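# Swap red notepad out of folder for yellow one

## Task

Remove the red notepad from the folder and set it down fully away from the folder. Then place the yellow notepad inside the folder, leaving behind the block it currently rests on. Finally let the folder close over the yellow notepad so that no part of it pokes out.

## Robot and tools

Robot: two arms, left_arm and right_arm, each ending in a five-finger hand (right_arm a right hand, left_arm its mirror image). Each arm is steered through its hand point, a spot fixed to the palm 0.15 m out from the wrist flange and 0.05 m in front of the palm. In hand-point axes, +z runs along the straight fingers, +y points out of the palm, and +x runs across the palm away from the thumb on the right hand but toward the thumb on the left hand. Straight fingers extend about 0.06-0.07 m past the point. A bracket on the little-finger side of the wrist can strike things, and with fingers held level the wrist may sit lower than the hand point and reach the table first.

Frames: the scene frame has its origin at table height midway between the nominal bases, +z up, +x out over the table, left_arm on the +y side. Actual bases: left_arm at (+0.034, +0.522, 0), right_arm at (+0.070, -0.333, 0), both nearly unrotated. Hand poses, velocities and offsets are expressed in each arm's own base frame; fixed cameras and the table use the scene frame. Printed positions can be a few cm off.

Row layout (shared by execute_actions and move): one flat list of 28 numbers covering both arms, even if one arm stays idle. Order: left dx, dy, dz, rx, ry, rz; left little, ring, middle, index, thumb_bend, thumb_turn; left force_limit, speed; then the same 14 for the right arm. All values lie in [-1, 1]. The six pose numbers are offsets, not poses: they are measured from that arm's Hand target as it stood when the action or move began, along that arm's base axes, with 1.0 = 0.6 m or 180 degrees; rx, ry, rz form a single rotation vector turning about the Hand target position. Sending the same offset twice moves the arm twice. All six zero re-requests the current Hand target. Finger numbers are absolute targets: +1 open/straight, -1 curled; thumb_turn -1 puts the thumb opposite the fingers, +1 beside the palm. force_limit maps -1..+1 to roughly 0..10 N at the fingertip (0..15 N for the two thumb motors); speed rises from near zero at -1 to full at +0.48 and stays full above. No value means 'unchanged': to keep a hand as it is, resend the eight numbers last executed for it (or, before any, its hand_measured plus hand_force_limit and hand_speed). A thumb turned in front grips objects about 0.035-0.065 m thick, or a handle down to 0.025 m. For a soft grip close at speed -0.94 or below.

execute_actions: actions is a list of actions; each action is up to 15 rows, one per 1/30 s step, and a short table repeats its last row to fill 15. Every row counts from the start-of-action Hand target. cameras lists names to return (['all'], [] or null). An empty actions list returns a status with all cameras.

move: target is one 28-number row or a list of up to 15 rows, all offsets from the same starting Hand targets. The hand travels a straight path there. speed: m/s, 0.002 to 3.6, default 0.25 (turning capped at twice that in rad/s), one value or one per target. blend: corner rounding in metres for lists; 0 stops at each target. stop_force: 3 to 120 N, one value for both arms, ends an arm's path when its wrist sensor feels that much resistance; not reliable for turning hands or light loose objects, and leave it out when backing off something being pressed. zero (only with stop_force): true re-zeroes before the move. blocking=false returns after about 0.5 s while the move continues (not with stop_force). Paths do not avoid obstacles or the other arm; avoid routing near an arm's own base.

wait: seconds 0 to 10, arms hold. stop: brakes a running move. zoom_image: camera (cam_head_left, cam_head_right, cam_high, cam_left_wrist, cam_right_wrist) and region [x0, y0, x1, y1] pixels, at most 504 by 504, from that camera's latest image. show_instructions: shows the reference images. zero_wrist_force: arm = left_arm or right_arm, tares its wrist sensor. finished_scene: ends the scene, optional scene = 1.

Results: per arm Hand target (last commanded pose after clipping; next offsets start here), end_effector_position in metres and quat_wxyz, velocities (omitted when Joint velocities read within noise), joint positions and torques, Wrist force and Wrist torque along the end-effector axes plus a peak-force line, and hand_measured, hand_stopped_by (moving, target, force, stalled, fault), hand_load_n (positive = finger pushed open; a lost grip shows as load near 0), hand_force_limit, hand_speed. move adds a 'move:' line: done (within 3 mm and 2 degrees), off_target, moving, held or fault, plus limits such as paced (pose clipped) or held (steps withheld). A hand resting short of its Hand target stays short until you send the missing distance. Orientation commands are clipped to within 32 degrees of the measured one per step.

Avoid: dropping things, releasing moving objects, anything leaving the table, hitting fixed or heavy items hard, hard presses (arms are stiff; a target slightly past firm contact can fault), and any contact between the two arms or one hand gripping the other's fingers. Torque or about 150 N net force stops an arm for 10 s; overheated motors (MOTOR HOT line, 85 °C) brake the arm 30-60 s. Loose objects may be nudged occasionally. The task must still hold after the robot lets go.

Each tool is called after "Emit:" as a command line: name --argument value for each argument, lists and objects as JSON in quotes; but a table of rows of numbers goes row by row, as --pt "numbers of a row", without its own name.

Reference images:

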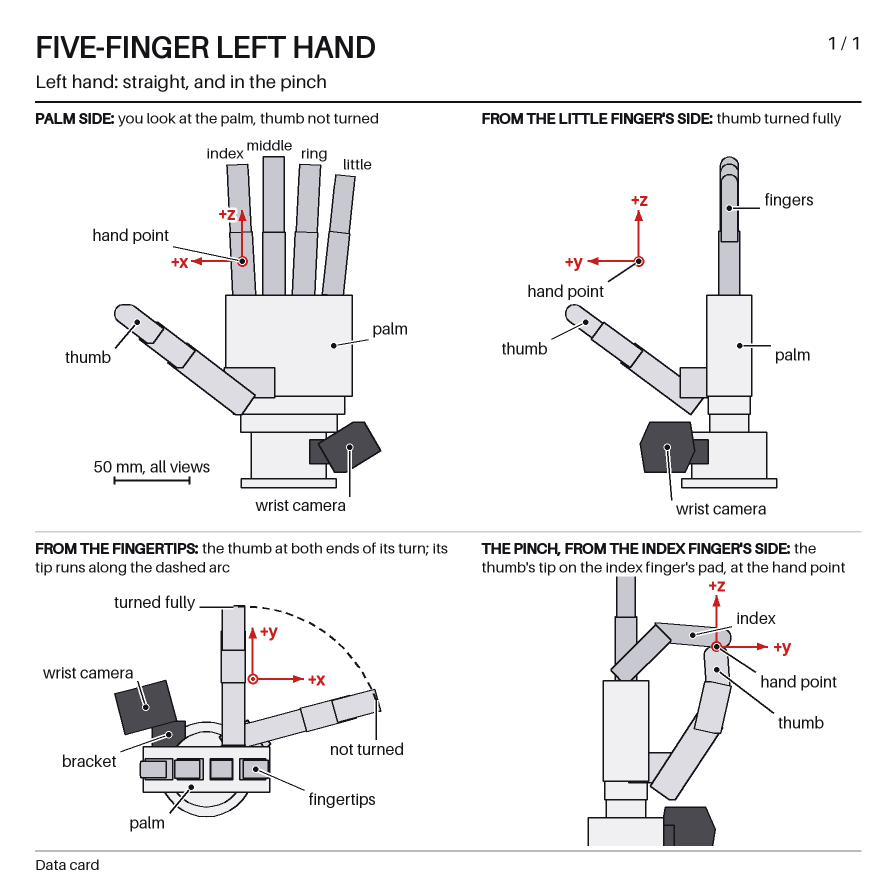

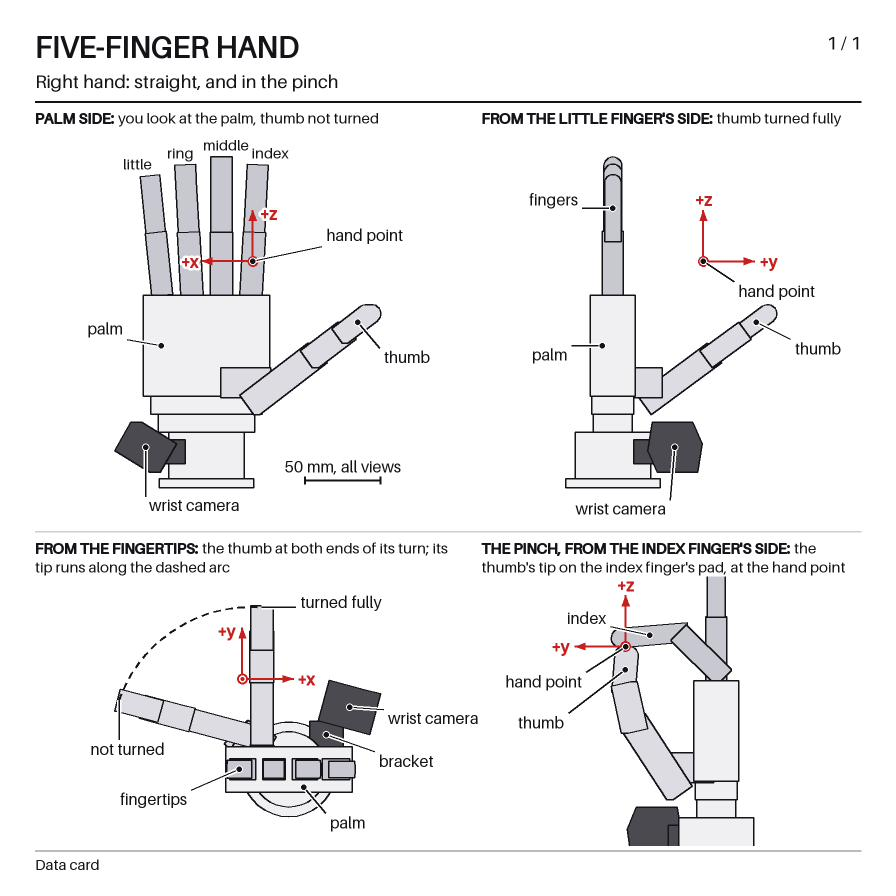

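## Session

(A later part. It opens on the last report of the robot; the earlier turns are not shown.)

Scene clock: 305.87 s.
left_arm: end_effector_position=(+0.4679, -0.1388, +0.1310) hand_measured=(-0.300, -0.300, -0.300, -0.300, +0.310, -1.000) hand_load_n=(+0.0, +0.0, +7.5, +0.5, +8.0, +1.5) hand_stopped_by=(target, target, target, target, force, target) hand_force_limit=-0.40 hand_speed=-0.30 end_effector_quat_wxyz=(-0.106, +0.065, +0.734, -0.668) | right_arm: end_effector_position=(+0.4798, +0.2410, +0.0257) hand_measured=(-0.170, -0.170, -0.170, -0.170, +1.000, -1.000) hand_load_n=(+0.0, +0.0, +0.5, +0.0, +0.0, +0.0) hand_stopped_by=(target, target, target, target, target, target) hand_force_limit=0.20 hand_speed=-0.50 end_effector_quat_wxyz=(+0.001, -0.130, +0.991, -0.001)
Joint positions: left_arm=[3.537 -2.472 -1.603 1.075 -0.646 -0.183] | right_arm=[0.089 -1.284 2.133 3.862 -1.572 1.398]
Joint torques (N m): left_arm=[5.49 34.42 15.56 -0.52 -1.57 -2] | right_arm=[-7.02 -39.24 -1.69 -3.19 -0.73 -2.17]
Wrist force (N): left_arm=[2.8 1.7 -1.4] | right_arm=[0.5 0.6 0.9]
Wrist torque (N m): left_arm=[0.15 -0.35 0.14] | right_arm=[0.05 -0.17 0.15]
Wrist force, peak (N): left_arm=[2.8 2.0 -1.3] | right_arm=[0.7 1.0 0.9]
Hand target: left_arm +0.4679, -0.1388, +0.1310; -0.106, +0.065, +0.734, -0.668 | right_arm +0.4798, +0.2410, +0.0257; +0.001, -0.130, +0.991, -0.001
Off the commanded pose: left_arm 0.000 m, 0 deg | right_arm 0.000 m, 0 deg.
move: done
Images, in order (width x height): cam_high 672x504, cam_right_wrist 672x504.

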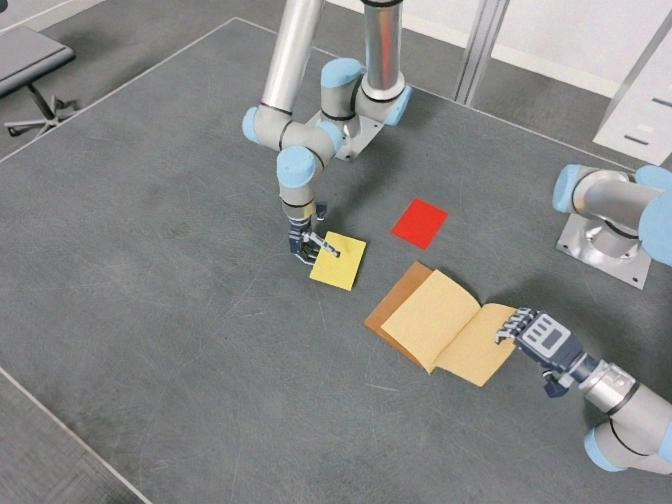

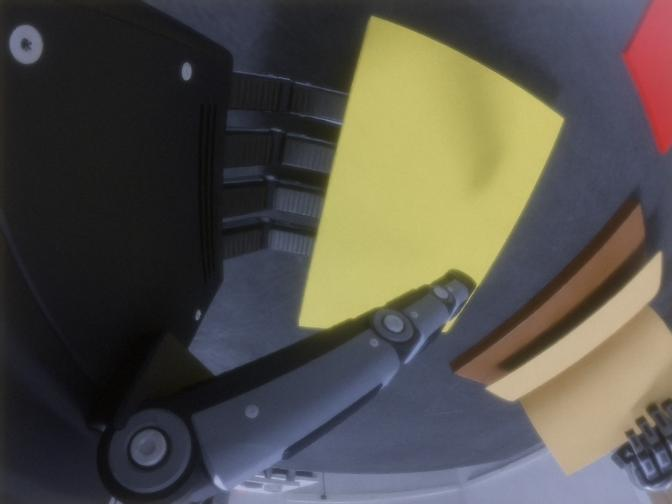

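Emit:
move --target '[0,0,0,0,0,0,-0.3,-0.3,-0.3,-0.3,0.2,-1,-0.4,-0.3,0,0,0,0,0,0,-0.17,-0.17,-0.17,-0.17,0.2,-1,-0.4,-0.5]' --cameras '["cam_high","cam_right_wrist"]'

Emit:
zoom_image --camera "cam_high" --region '[260, 190, 380, 300]'

Emit:
zoom_image --camera "cam_right_wrist" --region '[200, 30, 500, 345]'

Scene clock: 307.50 s.
left_arm: end_effector_position=(+0.4679, -0.1388, +0.1310) hand_measured=(-0.300, -0.300, -0.300, -0.300, +0.310, -1.000) hand_load_n=(+0.0, +0.0, +7.5, +0.0, +7.5, +1.5) hand_stopped_by=(target, target, target, target, force, target) hand_force_limit=-0.40 hand_speed=-0.30 end_effector_quat_wxyz=(-0.106, +0.065, +0.734, -0.668) | right_arm: end_effector_position=(+0.4798, +0.2410, +0.0257) hand_measured=(-0.170, -0.170, -0.170, -0.170, +0.200, -1.000) hand_load_n=(+0.0, +0.0, +0.5, +0.0, +0.0, +0.0) hand_stopped_by=(target, target, target, target, target, target) hand_force_limit=-0.40 hand_speed=-0.50 end_effector_quat_wxyz=(+0.001, -0.130, +0.991, -0.001)
Joint positions: left_arm=[3.537 -2.472 -1.603 1.075 -0.646 -0.183] | right_arm=[0.089 -1.284 2.133 3.862 -1.572 1.398]
Joint torques (N m): left_arm=[5.25 34.21 16.16 -0.59 -1.53 -2] | right_arm=[-6.19 -39.2 -2.2 -2.97 0.27 -2.14]
Wrist force (N): left_arm=[2.6 1.8 -1.4] | right_arm=[0.3 0.8 1.0]
Wrist torque (N m): left_arm=[0.17 -0.32 0.12] | right_arm=[0.06 -0.14 0.16]
Wrist force, peak (N): left_arm=[2.9 2.0 -1.4] | right_arm=[0.3 1.0 1.3]
Hand target: left_arm +0.4679, -0.1388, +0.1310; -0.106, +0.065, +0.734, -0.668 | right_arm +0.4798, +0.2410, +0.0257; +0.001, -0.130, +0.991, -0.001
Off the commanded pose: left_arm 0.000 m, 0 deg | right_arm 0.000 m, 0 deg.
move: done
Images, in order (width x height): cam_high 672x504, cam_right_wrist 672x504.

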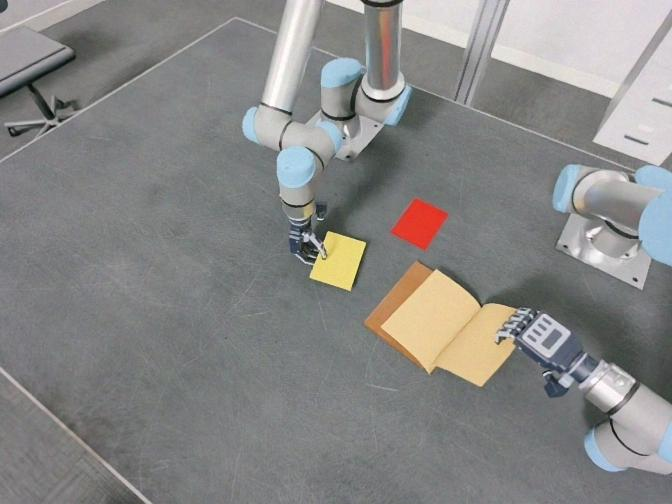

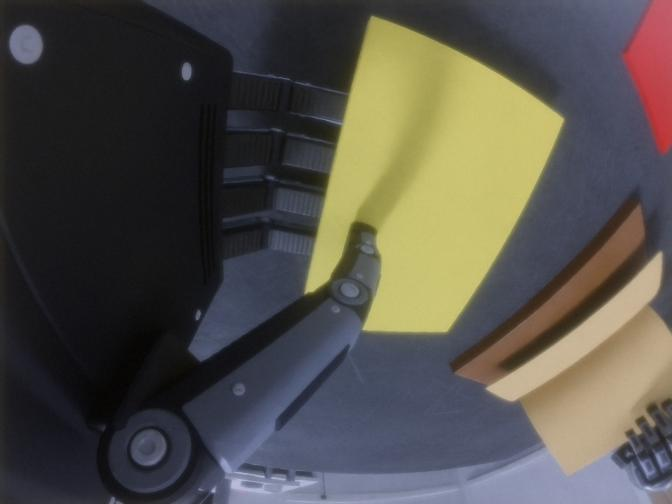

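Scaled by 4.200 from the camera's 672x504 image, which has a finer 960x720 frame.

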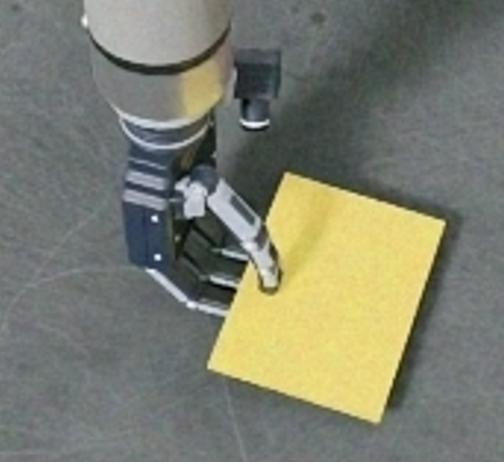

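Scaled by 1.600 from the camera's 672x504 image, which has a finer 960x720 frame.

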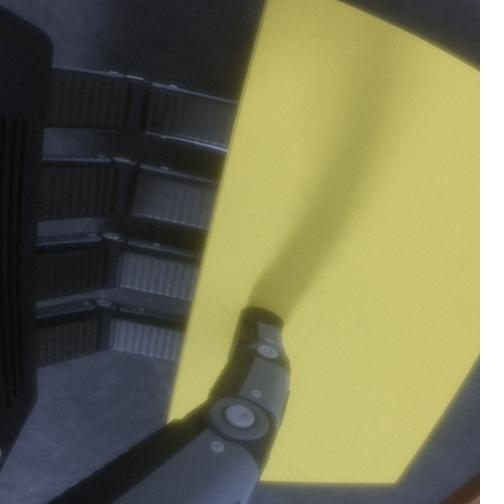

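Emit:
move --target '[0,0,0,0,0,0,-0.3,-0.3,-0.3,-0.3,0.2,-1,-0.4,-0.3,0,0,0,0,0,0,-0.17,-0.17,-0.17,-0.17,-0.2,-1,-0.4,-0.6]' --cameras '["cam_high","cam_right_wrist"]'

Emit:
zoom_image --camera "cam_high" --region '[260, 190, 380, 300]'

Emit:
zoom_image --camera "cam_right_wrist" --region '[200, 30, 500, 345]'

Scene clock: 308.13 s.
left_arm: end_effector_position=(+0.4679, -0.1388, +0.1310) hand_measured=(-0.300, -0.300, -0.300, -0.300, +0.310, -1.000) hand_load_n=(+0.0, +0.0, +7.0, +0.0, +8.0, +1.5) hand_stopped_by=(target, target, target, target, force, target) hand_force_limit=-0.40 hand_speed=-0.30 end_effector_quat_wxyz=(-0.106, +0.065, +0.734, -0.668) | right_arm: end_effector_position=(+0.4798, +0.2410, +0.0257) hand_measured=(-0.170, -0.170, -0.170, -0.170, +0.130, -1.000) hand_load_n=(+0.0, +1.0, +2.5, +2.0, +5.5, +0.5) hand_stopped_by=(target, target, target, target, force, target) hand_force_limit=-0.40 hand_speed=-0.60 end_effector_quat_wxyz=(+0.001, -0.130, +0.991, -0.001)
Joint positions: left_arm=[3.537 -2.472 -1.603 1.075 -0.646 -0.183] | right_arm=[0.089 -1.284 2.133 3.862 -1.572 1.398]
Joint torques (N m): left_arm=[5.41 33.84 15.83 -0.54 -1.57 -2.1] | right_arm=[-6.71 -38.67 -3.28 -2.9 0.51 -1.93]
Wrist force (N): left_arm=[2.7 1.7 -1.3] | right_arm=[0.3 0.9 0.9]
Wrist torque (N m): left_arm=[0.14 -0.33 0.13] | right_arm=[0.12 -0.13 0.15]
Wrist force, peak (N): left_arm=[2.7 2.0 -1.4] | right_arm=[0.3 1.0 1.5]
Hand target: left_arm +0.4679, -0.1388, +0.1310; -0.106, +0.065, +0.734, -0.668 | right_arm +0.4798, +0.2410, +0.0257; +0.001, -0.130, +0.991, -0.001
Off the commanded pose: left_arm 0.000 m, 0 deg | right_arm 0.000 m, 0 deg.
move: done
Images, in order (width x height): cam_high 672x504, cam_right_wrist 672x504.

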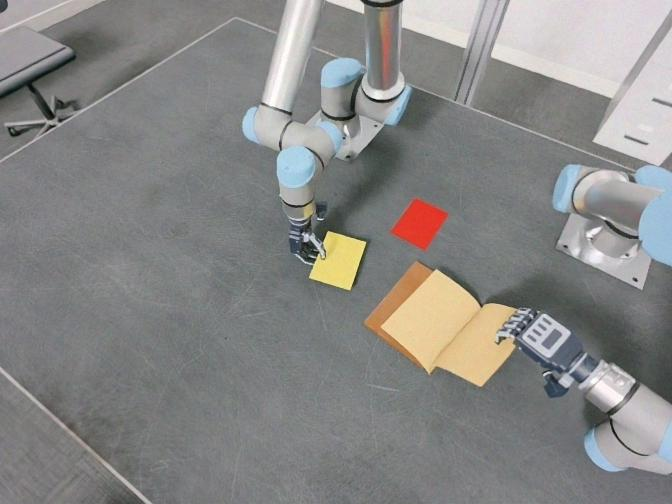

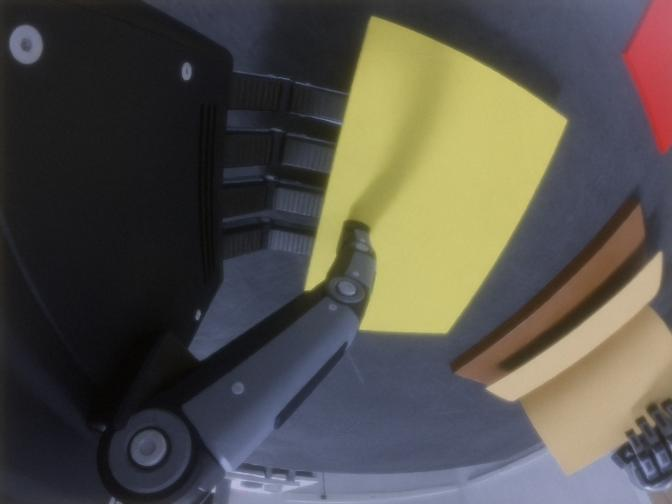

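Scaled by 4.200 from the camera's 672x504 image, which has a finer 960x720 frame.

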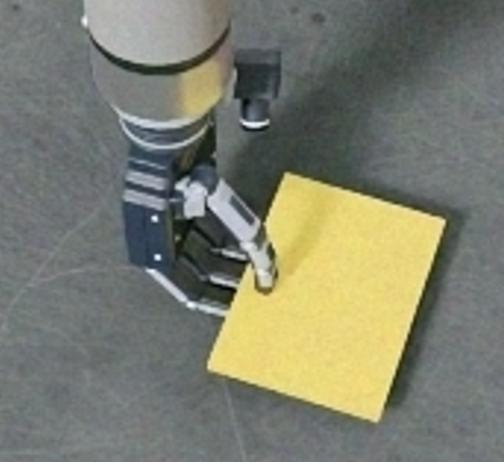

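Scaled by 1.600 from the camera's 672x504 image, which has a finer 960x720 frame.

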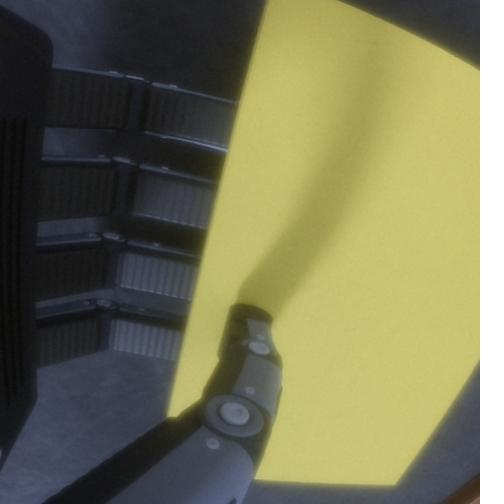

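Emit:
move --target '[0,0,0,0,0,0,-0.3,-0.3,-0.3,-0.3,0.2,-1,-0.4,-0.3,0,0,0,0,0,0,-0.17,-0.17,-0.17,-0.17,-0.25,-1,0.1,-0.7]'

Emit:
move --target '[0,0,0,0,0,0,-0.3,-0.3,-0.3,-0.3,0.2,-1,-0.4,-0.3,0,0,0.025,0,0,0,-0.17,-0.17,-0.17,-0.17,-0.25,-1,0.1,-0.7]' --speed 0.03 --cameras '["cam_high","cam_right_wrist"]'

Emit:
zoom_image --camera "cam_high" --region '[260, 190, 380, 300]'

Scene clock: 308.77 s.
left_arm: end_effector_position=(+0.4679, -0.1388, +0.1310) hand_measured=(-0.300, -0.300, -0.300, -0.300, +0.310, -1.000) hand_load_n=(+0.0, +0.0, +7.5, +0.0, +8.0, +1.0) hand_stopped_by=(target, target, target, target, force, target) hand_force_limit=-0.40 hand_speed=-0.30 end_effector_quat_wxyz=(-0.106, +0.065, +0.734, -0.668) | right_arm: end_effector_position=(+0.4798, +0.2410, +0.0257) hand_measured=(-0.170, -0.170, -0.170, -0.170, +0.110, -1.000) hand_load_n=(+0.0, +1.5, +2.5, +4.0, +9.0, +0.5) hand_stopped_by=(target, target, target, target, force, target) hand_force_limit=0.10 hand_speed=-0.70 end_effector_quat_wxyz=(+0.001, -0.130, +0.991, -0.001)
Joint positions: left_arm=[3.537 -2.472 -1.603 1.075 -0.646 -0.183] | right_arm=[0.089 -1.284 2.133 3.862 -1.572 1.398]
Joint torques (N m): left_arm=[5.04 34.5 15.66 -0.6 -1.49 -2.1] | right_arm=[-6.49 -38.87 -3.14 -2.92 1.16 -2.01]
Wrist force (N): left_arm=[2.8 1.9 -1.3] | right_arm=[0.3 1.0 1.3]
Wrist torque (N m): left_arm=[0.16 -0.34 0.13] | right_arm=[0.13 -0.15 0.16]
Wrist force, peak (N): left_arm=[2.9 1.9 -1.5] | right_arm=[0.3 1.0 1.4]
Hand target: left_arm +0.4679, -0.1388, +0.1310; -0.106, +0.065, +0.734, -0.668 | right_arm +0.4798, +0.2410, +0.0257; +0.001, -0.130, +0.991, -0.001
Off the commanded pose: left_arm 0.000 m, 0 deg | right_arm 0.000 m, 0 deg.
move: done

Scene clock: 309.70 s.
left_arm: end_effector_position=(+0.4679, -0.1388, +0.1310) hand_measured=(-0.300, -0.300, -0.300, -0.300, +0.310, -1.000) hand_load_n=(+0.0, +0.0, +7.0, +0.0, +8.0, +1.5) hand_stopped_by=(target, target, target, target, force, target) hand_force_limit=-0.40 hand_speed=-0.30 end_effector_quat_wxyz=(-0.106, +0.065, +0.734, -0.668) | right_arm: end_effector_position=(+0.4798, +0.2410, +0.0406) hand_measured=(-0.170, -0.170, -0.170, -0.170, +0.110, -1.000) hand_load_n=(+0.0, +1.5, +2.5, +4.0, +9.0, +1.0) hand_stopped_by=(target, target, target, target, force, target) hand_force_limit=0.10 hand_speed=-0.70 end_effector_quat_wxyz=(+0.001, -0.130, +0.991, -0.001)
Joint positions: left_arm=[3.537 -2.472 -1.603 1.075 -0.646 -0.183] | right_arm=[0.089 -1.315 2.121 3.905 -1.572 1.398]
Joint torques (N m): left_arm=[5.11 34.02 15.61 -0.56 -1.63 -2] | right_arm=[-4.01 -39.22 -30.52 -0.8 1.49 -1.56]
Wrist force (N): left_arm=[2.8 1.9 -1.2] | right_arm=[0.7 0.9 1.1]
Wrist torque (N m): left_arm=[0.17 -0.34 0.13] | right_arm=[0.11 -0.19 0.18]
Wrist force, peak (N): left_arm=[2.8 1.8 -1.5] | right_arm=[0.9 0.8 1.2]
Hand target: left_arm +0.4679, -0.1388, +0.1310; -0.106, +0.065, +0.734, -0.668 | right_arm +0.4798, +0.2410, +0.0407; +0.001, -0.130, +0.991, -0.001
Off the commanded pose: left_arm 0.000 m, 0 deg | right_arm 0.000 m, 0 deg.
move: done
Images, in order (width x height): cam_high 672x504, cam_right_wrist 672x504.

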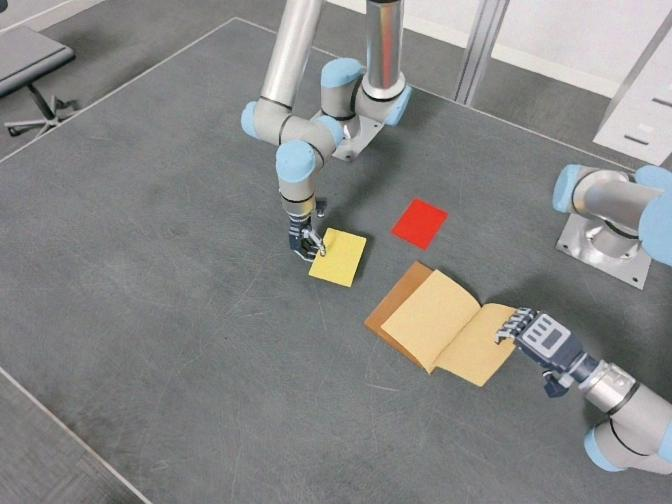

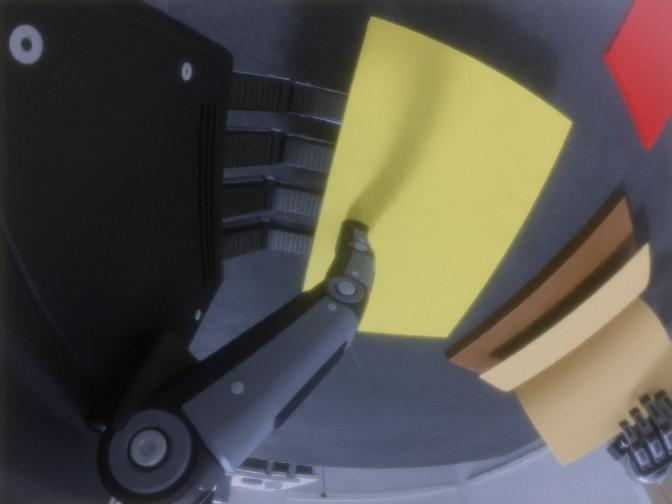

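Scaled by 4.200 from the camera's 672x504 image, which has a finer 960x720 frame.

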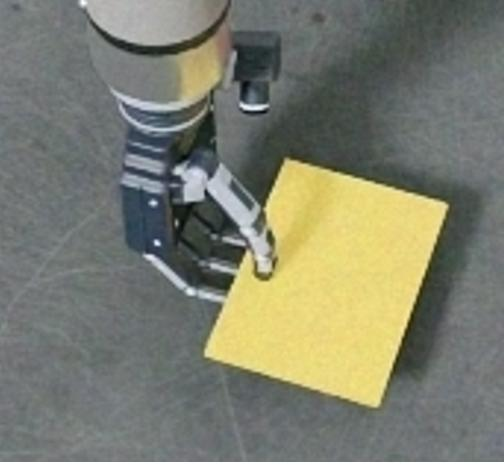

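Emit:
move --target '[0,0,0,0,0,0,-0.3,-0.3,-0.3,-0.3,0.2,-1,-0.4,-0.3,0,0,0.1167,0,0,0,-0.17,-0.17,-0.17,-0.17,-0.25,-1,0.1,-0.7]' --speed 0.05 --cameras '["cam_high","cam_right_wrist","cam_head_left"]'

Emit:
zoom_image --camera "cam_high" --region '[250, 170, 400, 300]'

Scene clock: 311.67 s.
left_arm: end_effector_position=(+0.4679, -0.1388, +0.1310) hand_measured=(-0.300, -0.300, -0.300, -0.300, +0.310, -1.000) hand_load_n=(+0.0, +0.0, +7.5, +0.0, +8.0, +1.5) hand_stopped_by=(target, target, target, target, force, target) hand_force_limit=-0.40 hand_speed=-0.30 end_effector_quat_wxyz=(-0.106, +0.065, +0.734, -0.668) | right_arm: end_effector_position=(+0.4798, +0.2410, +0.1106) hand_measured=(-0.170, -0.170, -0.170, -0.170, +0.110, -1.000) hand_load_n=(+0.0, +2.0, +3.0, +3.5, +9.0, +1.0) hand_stopped_by=(target, target, target, target, force, target) hand_force_limit=0.10 hand_speed=-0.70 end_effector_quat_wxyz=(+0.001, -0.130, +0.991, -0.001)
Joint positions: left_arm=[3.537 -2.472 -1.603 1.075 -0.646 -0.183] | right_arm=[0.089 -1.437 2.042 4.106 -1.572 1.398]
Joint torques (N m): left_arm=[4.71 34.24 15.2 -0.57 -1.4 -2.02] | right_arm=[0.79 -36.14 -32.78 -0.47 0.34 0.04]
Wrist force (N): left_arm=[2.7 1.8 -1.3] | right_arm=[0.2 0.8 0.6]
Wrist torque (N m): left_arm=[0.16 -0.33 0.12] | right_arm=[0.10 -0.11 0.15]
Wrist force, peak (N): left_arm=[2.9 2.0 -1.3] | right_arm=[0.5 0.9 1.3]
Hand target: left_arm +0.4679, -0.1388, +0.1310; -0.106, +0.065, +0.734, -0.668 | right_arm +0.4798, +0.2410, +0.1107; +0.001, -0.130, +0.991, -0.001
Off the commanded pose: left_arm 0.000 m, 0 deg | right_arm 0.000 m, 0 deg.
move: done
Images, in order (width x height): cam_head_left 672x504, cam_high 672x504, cam_right_wrist 672x504.

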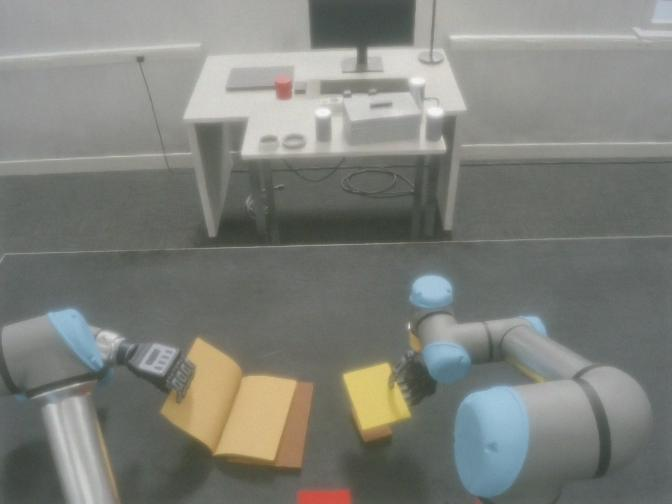

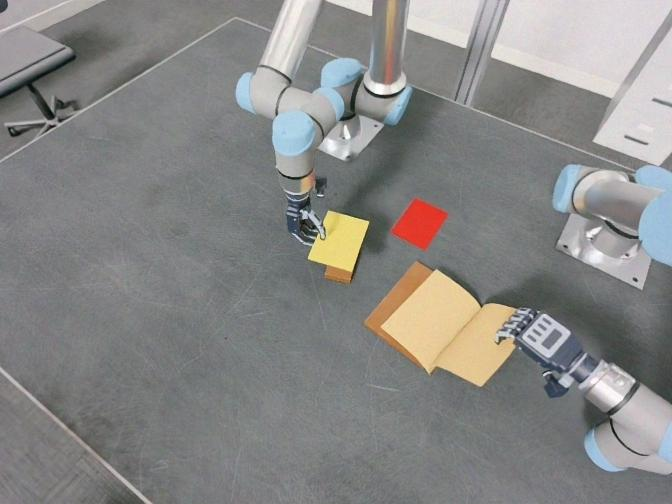

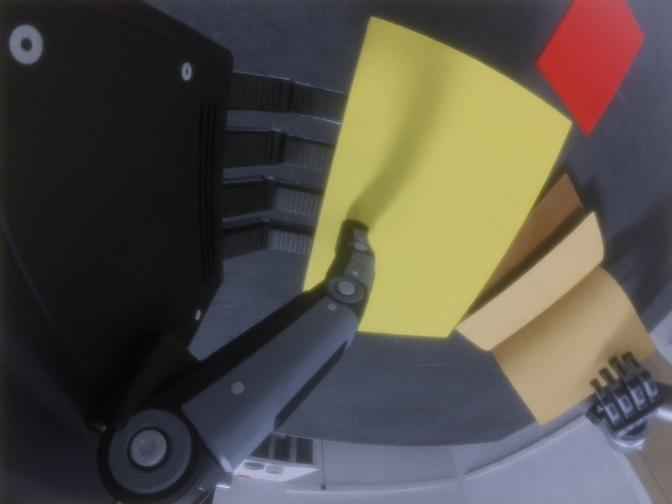

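Scaled by 3.360 from the camera's 672x504 image, which has a finer 960x720 frame.

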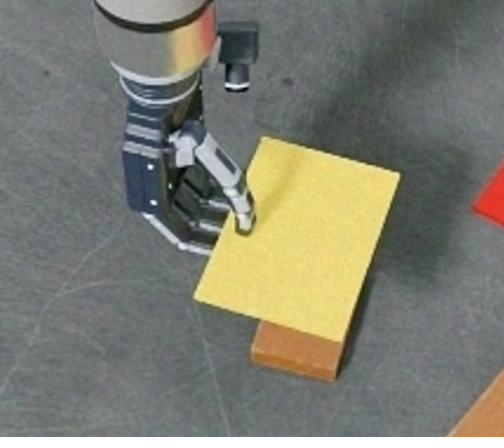

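Emit:
move --target '[0,0,0,0,0,0,-0.3,-0.3,-0.3,-0.3,0.2,-1,-0.4,-0.3,-0.02,0.40,0.0167,0,0,-0.15,-0.17,-0.17,-0.17,-0.17,-0.25,-1,0.1,-0.7]' --speed 0.12 --cameras '["all"]'

Scene clock: 315.30 s.
left_arm: end_effector_position=(+0.4679, -0.1388, +0.1310) hand_measured=(-0.300, -0.300, -0.300, -0.300, +0.310, -1.000) hand_load_n=(+0.0, +0.0, +7.5, -0.5, +8.0, +1.0) hand_stopped_by=(target, target, target, target, force, target) hand_force_limit=-0.40 hand_speed=-0.30 end_effector_quat_wxyz=(-0.106, +0.065, +0.734, -0.668) | right_arm: end_effector_position=(+0.4678, +0.4810, +0.1207) hand_measured=(-0.170, -0.170, -0.170, -0.170, +0.110, -1.000) hand_load_n=(+0.0, +2.0, +2.5, +3.5, +9.0, +1.0) hand_stopped_by=(target, target, target, target, force, target) hand_force_limit=0.10 hand_speed=-0.70 end_effector_quat_wxyz=(+0.000, +0.105, +0.995, -0.001)
Joint positions: left_arm=[3.537 -2.472 -1.603 1.075 -0.646 -0.183] | right_arm=[0.568 -1.219 1.726 4.206 -1.573 2.348]
Joint torques (N m): left_arm=[4.02 34.24 15.23 -0.76 -1.61 -1.96] | right_arm=[10.73 -26.98 -34.28 -0.77 -1.18 1.72]
Wrist force (N): left_arm=[2.8 1.6 -1.4] | right_arm=[0.7 0.7 1.0]
Wrist torque (N m): left_arm=[0.14 -0.34 0.14] | right_arm=[0.06 -0.22 0.01]
Wrist force, peak (N): left_arm=[2.9 1.8 -1.4] | right_arm=[0.8 2.0 1.3]
Hand target: left_arm +0.4679, -0.1388, +0.1310; -0.106, +0.065, +0.734, -0.668 | right_arm +0.4678, +0.4810, +0.1207; +0.000, +0.105, +0.995, -0.001
Off the commanded pose: left_arm 0.000 m, 0 deg | right_arm 0.000 m, 0 deg.
move: done

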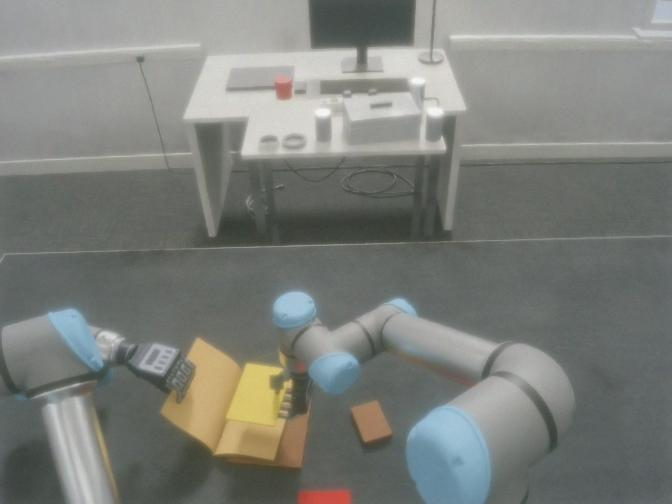

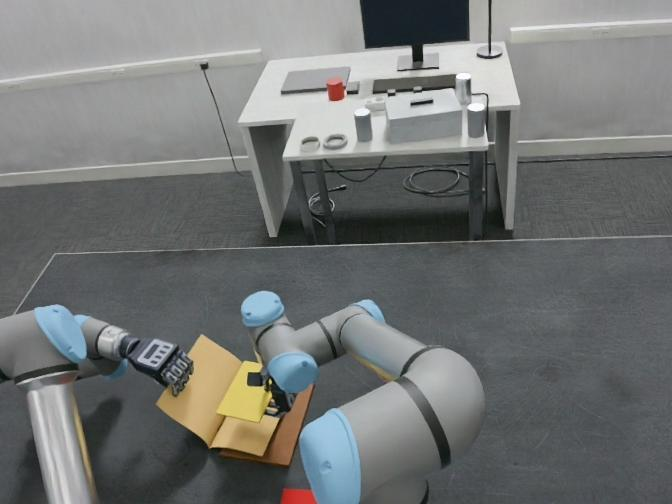

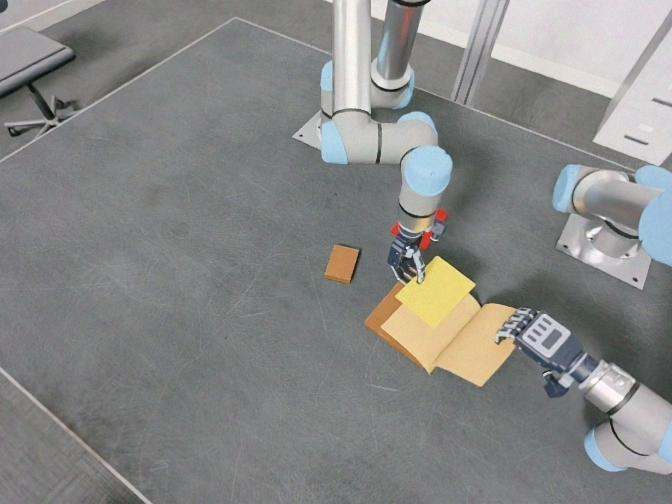

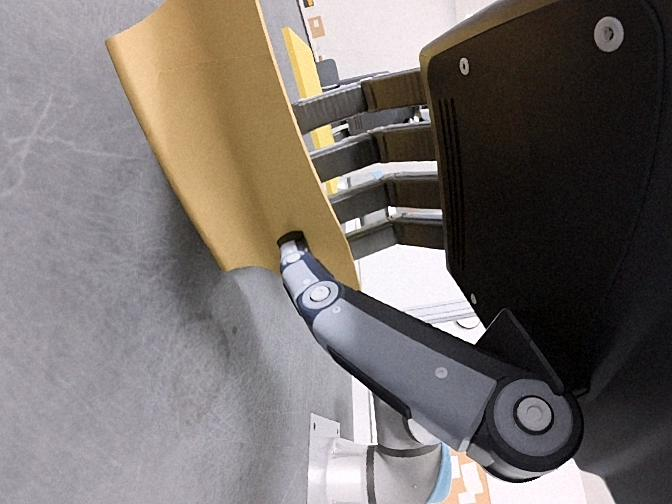

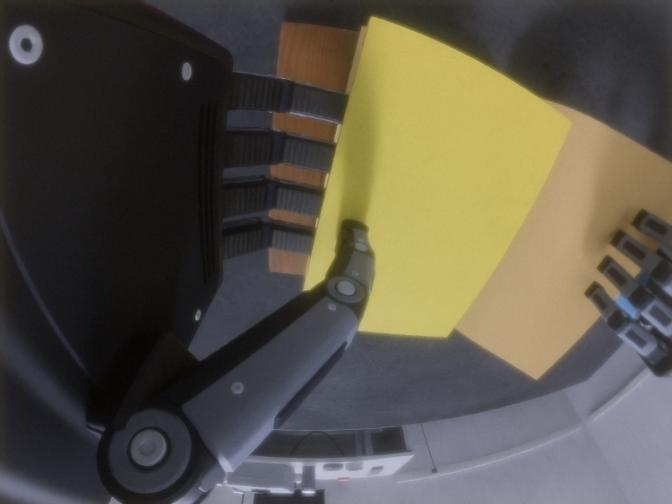

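Emit:
zoom_image --camera "cam_high" --region '[350, 220, 530, 400]'

Emit:
zoom_image --camera "cam_head_left" --region '[150, 320, 330, 480]'

Scaled by 2.800 from the camera's 672x504 image, which has a finer 960x720 frame.

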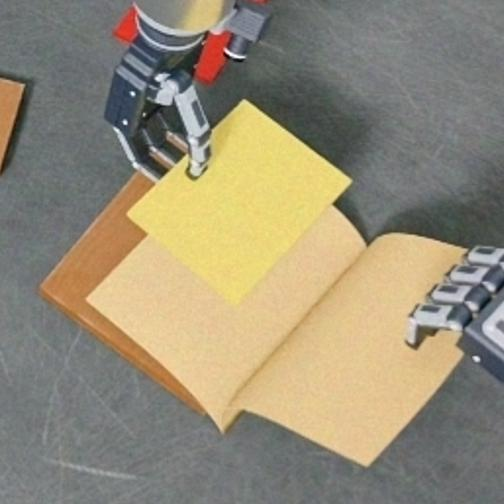

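Scaled by 2.800 from the camera's 672x504 image, which has a finer 960x720 frame.

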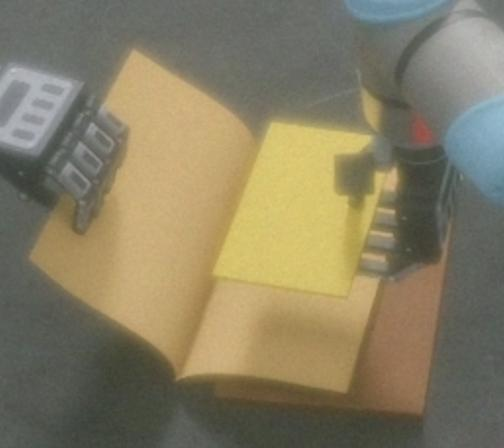

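Emit:
move --target '[0,0,0,0,0,0,-0.3,-0.3,-0.3,-0.3,0.2,-1,-0.4,-0.3,0.0083,0.0333,-0.0833,-0.0815,0.0174,0.0083,-0.17,-0.17,-0.17,-0.17,-0.25,-1,0.1,-0.7]' --speed 0.06 --cameras '["all"]'

Emit:
zoom_image --camera "cam_high" --region '[350, 220, 530, 400]'

Emit:
zoom_image --camera "cam_head_left" --region '[150, 320, 330, 480]'

Scene clock: 321.37 s.
left_arm: end_effector_position=(+0.4679, -0.1388, +0.1310) hand_measured=(-0.300, -0.300, -0.300, -0.300, +0.310, -1.000) hand_load_n=(+0.0, +0.0, +7.5, +0.0, +8.0, +1.5) hand_stopped_by=(target, target, target, target, force, target) hand_force_limit=-0.40 hand_speed=-0.30 end_effector_quat_wxyz=(-0.106, +0.065, +0.734, -0.668) | right_arm: end_effector_position=(+0.4728, +0.5010, +0.0708) hand_measured=(-0.170, -0.170, -0.170, -0.170, +0.110, -1.000) hand_load_n=(+0.5, +1.5, +2.5, +3.5, +9.0, +1.0) hand_stopped_by=(target, target, target, target, force, target) hand_force_limit=0.10 hand_speed=-0.70 end_effector_quat_wxyz=(-0.013, +0.091, +0.987, -0.131)
Joint positions: left_arm=[3.537 -2.472 -1.603 1.075 -0.646 -0.183] | right_arm=[0.66 -1.029 1.503 4.439 -1.743 2.431]
Joint torques (N m): left_arm=[3.54 33.88 14.41 -0.75 -1.37 -1.84] | right_arm=[10.32 -35.22 -33.38 -0.41 -1.55 1.78]
Wrist force (N): left_arm=[2.7 1.8 -1.5] | right_arm=[1.0 0.6 1.2]
Wrist torque (N m): left_arm=[0.17 -0.33 0.13] | right_arm=[0.03 -0.25 0.05]
Wrist force, peak (N): left_arm=[2.9 2.0 -1.5] | right_arm=[1.0 0.9 1.4]
Hand target: left_arm +0.4679, -0.1388, +0.1310; -0.106, +0.065, +0.734, -0.668 | right_arm +0.4728, +0.5010, +0.0707; -0.013, +0.091, +0.987, -0.131
Off the commanded pose: left_arm 0.000 m, 0 deg | right_arm 0.000 m, 0 deg.
move: done

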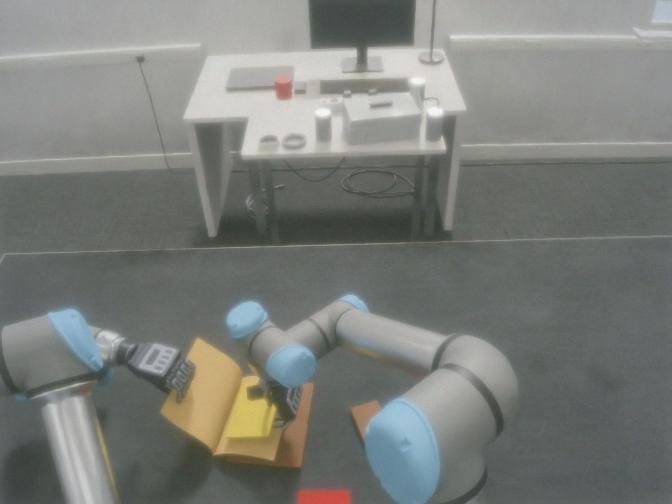

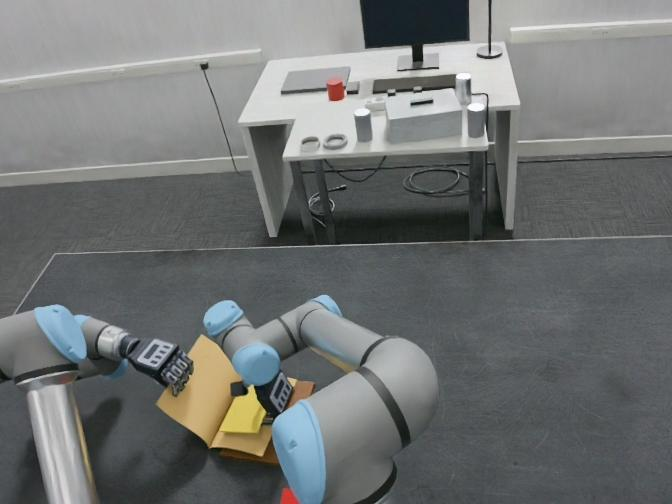

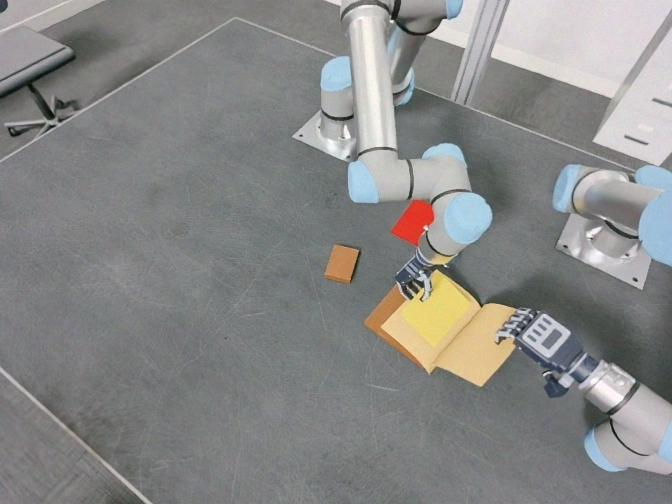

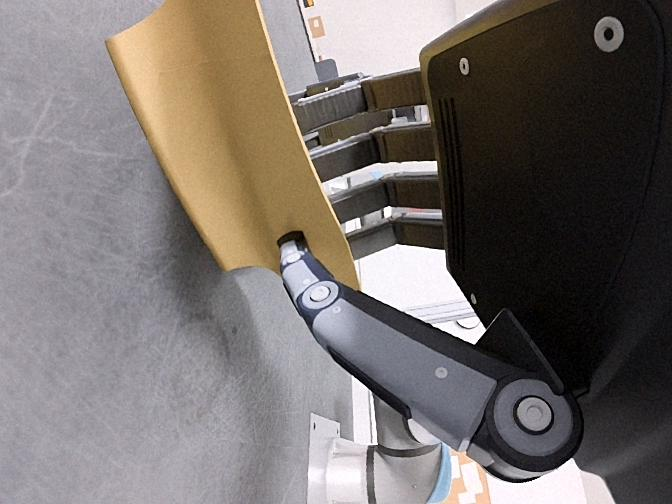

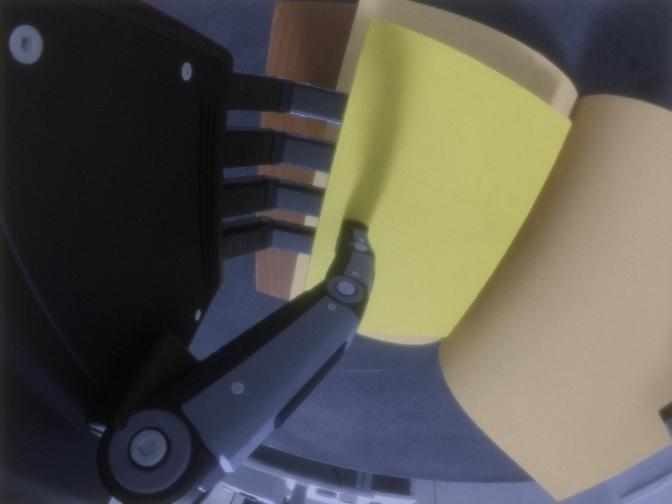

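Scaled by 2.800 from the camera's 672x504 image, which has a finer 960x720 frame.

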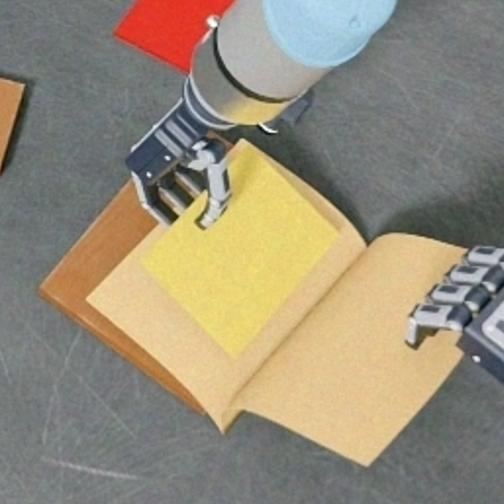

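Scaled by 2.800 from the camera's 672x504 image, which has a finer 960x720 frame.

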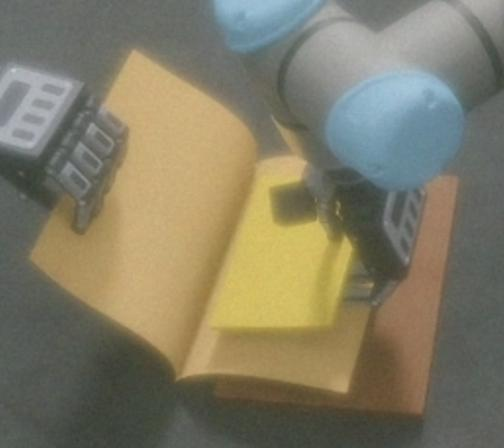

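Emit:
move --target '[0,0,0,0,0,0,-0.3,-0.3,-0.3,-0.3,0.2,-1,-0.4,-0.3,-0.0017,0.01,-0.0333,0,0,0,-0.17,-0.17,-0.17,-0.17,-0.25,-1,0.1,-0.7]' --speed 0.05

Emit:
move --target '[0,0,0,0,0,0,-0.3,-0.3,-0.3,-0.3,0.2,-1,-0.4,-0.3,0,0,-0.0267,0,0,0,-0.17,-0.17,-0.17,-0.17,-0.25,-1,0.1,-0.7]' --speed 0.01 --stop_force 3 --cameras '["cam_head_left","cam_high","cam_right_wrist"]'

Emit:
zoom_image --camera "cam_high" --region '[350, 220, 530, 400]'

Emit:
zoom_image --camera "cam_head_left" --region '[150, 320, 330, 480]'

Scene clock: 322.47 s.
left_arm: end_effector_position=(+0.4679, -0.1388, +0.1310) hand_measured=(-0.300, -0.300, -0.300, -0.300, +0.310, -1.000) hand_load_n=(+0.0, +0.0, +7.5, +0.0, +8.0, +1.0) hand_stopped_by=(target, target, target, target, force, target) hand_force_limit=-0.40 hand_speed=-0.30 end_effector_quat_wxyz=(-0.106, +0.065, +0.734, -0.668) | right_arm: end_effector_position=(+0.4718, +0.5069, +0.0509) hand_measured=(-0.170, -0.170, -0.170, -0.170, +0.110, -1.000) hand_load_n=(+0.0, +1.5, +3.0, +4.0, +9.0, +1.0) hand_stopped_by=(target, target, target, target, force, target) hand_force_limit=0.10 hand_speed=-0.70 end_effector_quat_wxyz=(-0.013, +0.091, +0.987, -0.131)
Joint positions: left_arm=[3.537 -2.472 -1.603 1.075 -0.646 -0.183] | right_arm=[0.668 -0.999 1.51 4.403 -1.742 2.439]
Joint torques (N m): left_arm=[3.7 33.86 14.88 -0.77 -1.35 -1.91] | right_arm=[10.05 -35.49 -5.8 -2.9 1.62 1.59]
Wrist force (N): left_arm=[2.7 1.8 -1.2] | right_arm=[0.8 0.7 1.1]
Wrist torque (N m): left_arm=[0.16 -0.33 0.13] | right_arm=[0.04 -0.22 0.04]
Wrist force, peak (N): left_arm=[2.7 2.0 -1.5] | right_arm=[0.7 1.0 1.3]
Hand target: left_arm +0.4679, -0.1388, +0.1310; -0.106, +0.065, +0.734, -0.668 | right_arm +0.4718, +0.5070, +0.0507; -0.013, +0.091, +0.987, -0.131
Off the commanded pose: left_arm 0.000 m, 0 deg | right_arm 0.000 m, 0 deg.
move: done

Scene clock: 324.93 s.
left_arm: end_effector_position=(+0.4679, -0.1388, +0.1310) hand_measured=(-0.300, -0.300, -0.300, -0.300, +0.310, -1.000) hand_load_n=(+0.0, +0.0, +7.0, +0.0, +8.0, +1.5) hand_stopped_by=(target, target, target, target, force, target) hand_force_limit=-0.40 hand_speed=-0.30 end_effector_quat_wxyz=(-0.106, +0.065, +0.734, -0.668) | right_arm: end_effector_position=(+0.4718, +0.5070, +0.0347) hand_measured=(-0.170, -0.170, -0.170, -0.170, +0.110, -1.000) hand_load_n=(+2.0, +3.5, +4.0, +6.0, +7.0, +0.5) hand_stopped_by=(target, target, target, target, force, target) hand_force_limit=0.10 hand_speed=-0.70 end_effector_quat_wxyz=(-0.013, +0.091, +0.987, -0.131)
Joint positions: left_arm=[3.537 -2.472 -1.603 1.075 -0.646 -0.183] | right_arm=[0.668 -0.98 1.525 4.369 -1.742 2.439]
Joint torques (N m): left_arm=[3.34 33.98 14.82 -0.81 -1.47 -1.87] | right_arm=[10.59 -34.15 -4.33 -2.6 1.62 1.33]
Wrist force (N): left_arm=[2.8 1.9 -1.3] | right_arm=[1.0 -0.5 -1.5]
Wrist torque (N m): left_arm=[0.17 -0.34 0.14] | right_arm=[-0.22 -0.35 0.06]
Wrist force, peak (N): left_arm=[2.8 2.0 -1.5] | right_arm=[1.0 -1.1 -1.7]
Hand target: left_arm +0.4679, -0.1388, +0.1310; -0.106, +0.065, +0.734, -0.668 | right_arm +0.4718, +0.5070, +0.0347; -0.013, +0.091, +0.987, -0.131
Off the commanded pose: left_arm 0.000 m, 0 deg | right_arm 0.000 m, 0 deg.
move: done
Images, in order (width x height): cam_head_left 672x504, cam_high 672x504, cam_right_wrist 672x504.

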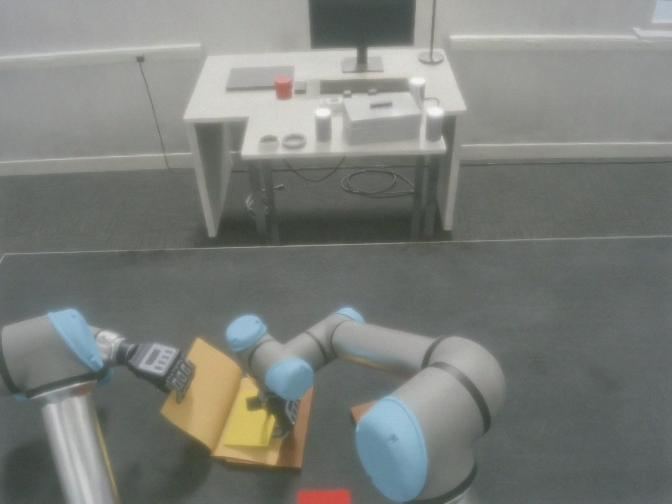

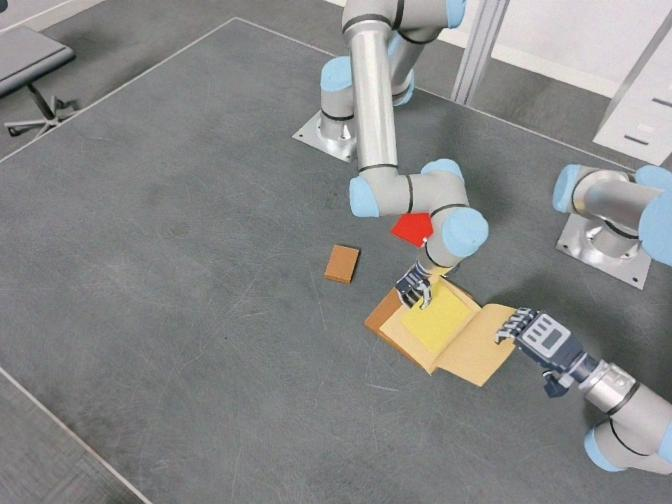

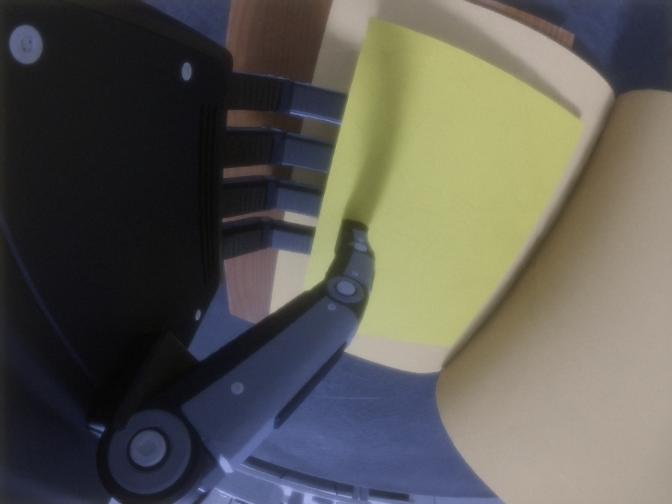

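Scaled by 2.800 from the camera's 672x504 image, which has a finer 960x720 frame.

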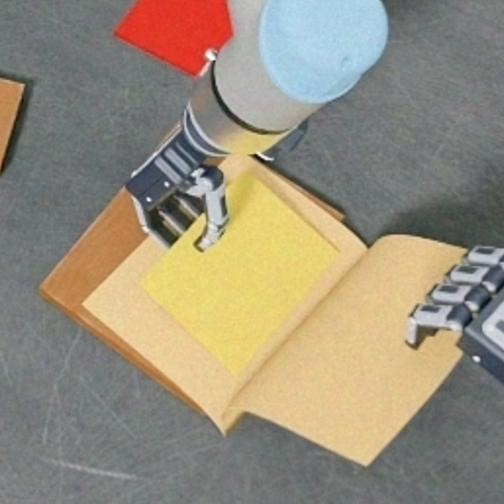

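Scaled by 2.800 from the camera's 672x504 image, which has a finer 960x720 frame.

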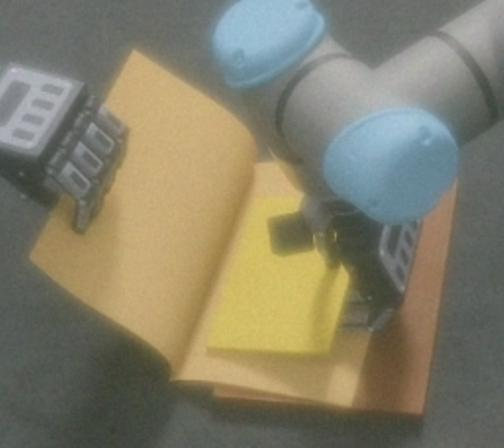

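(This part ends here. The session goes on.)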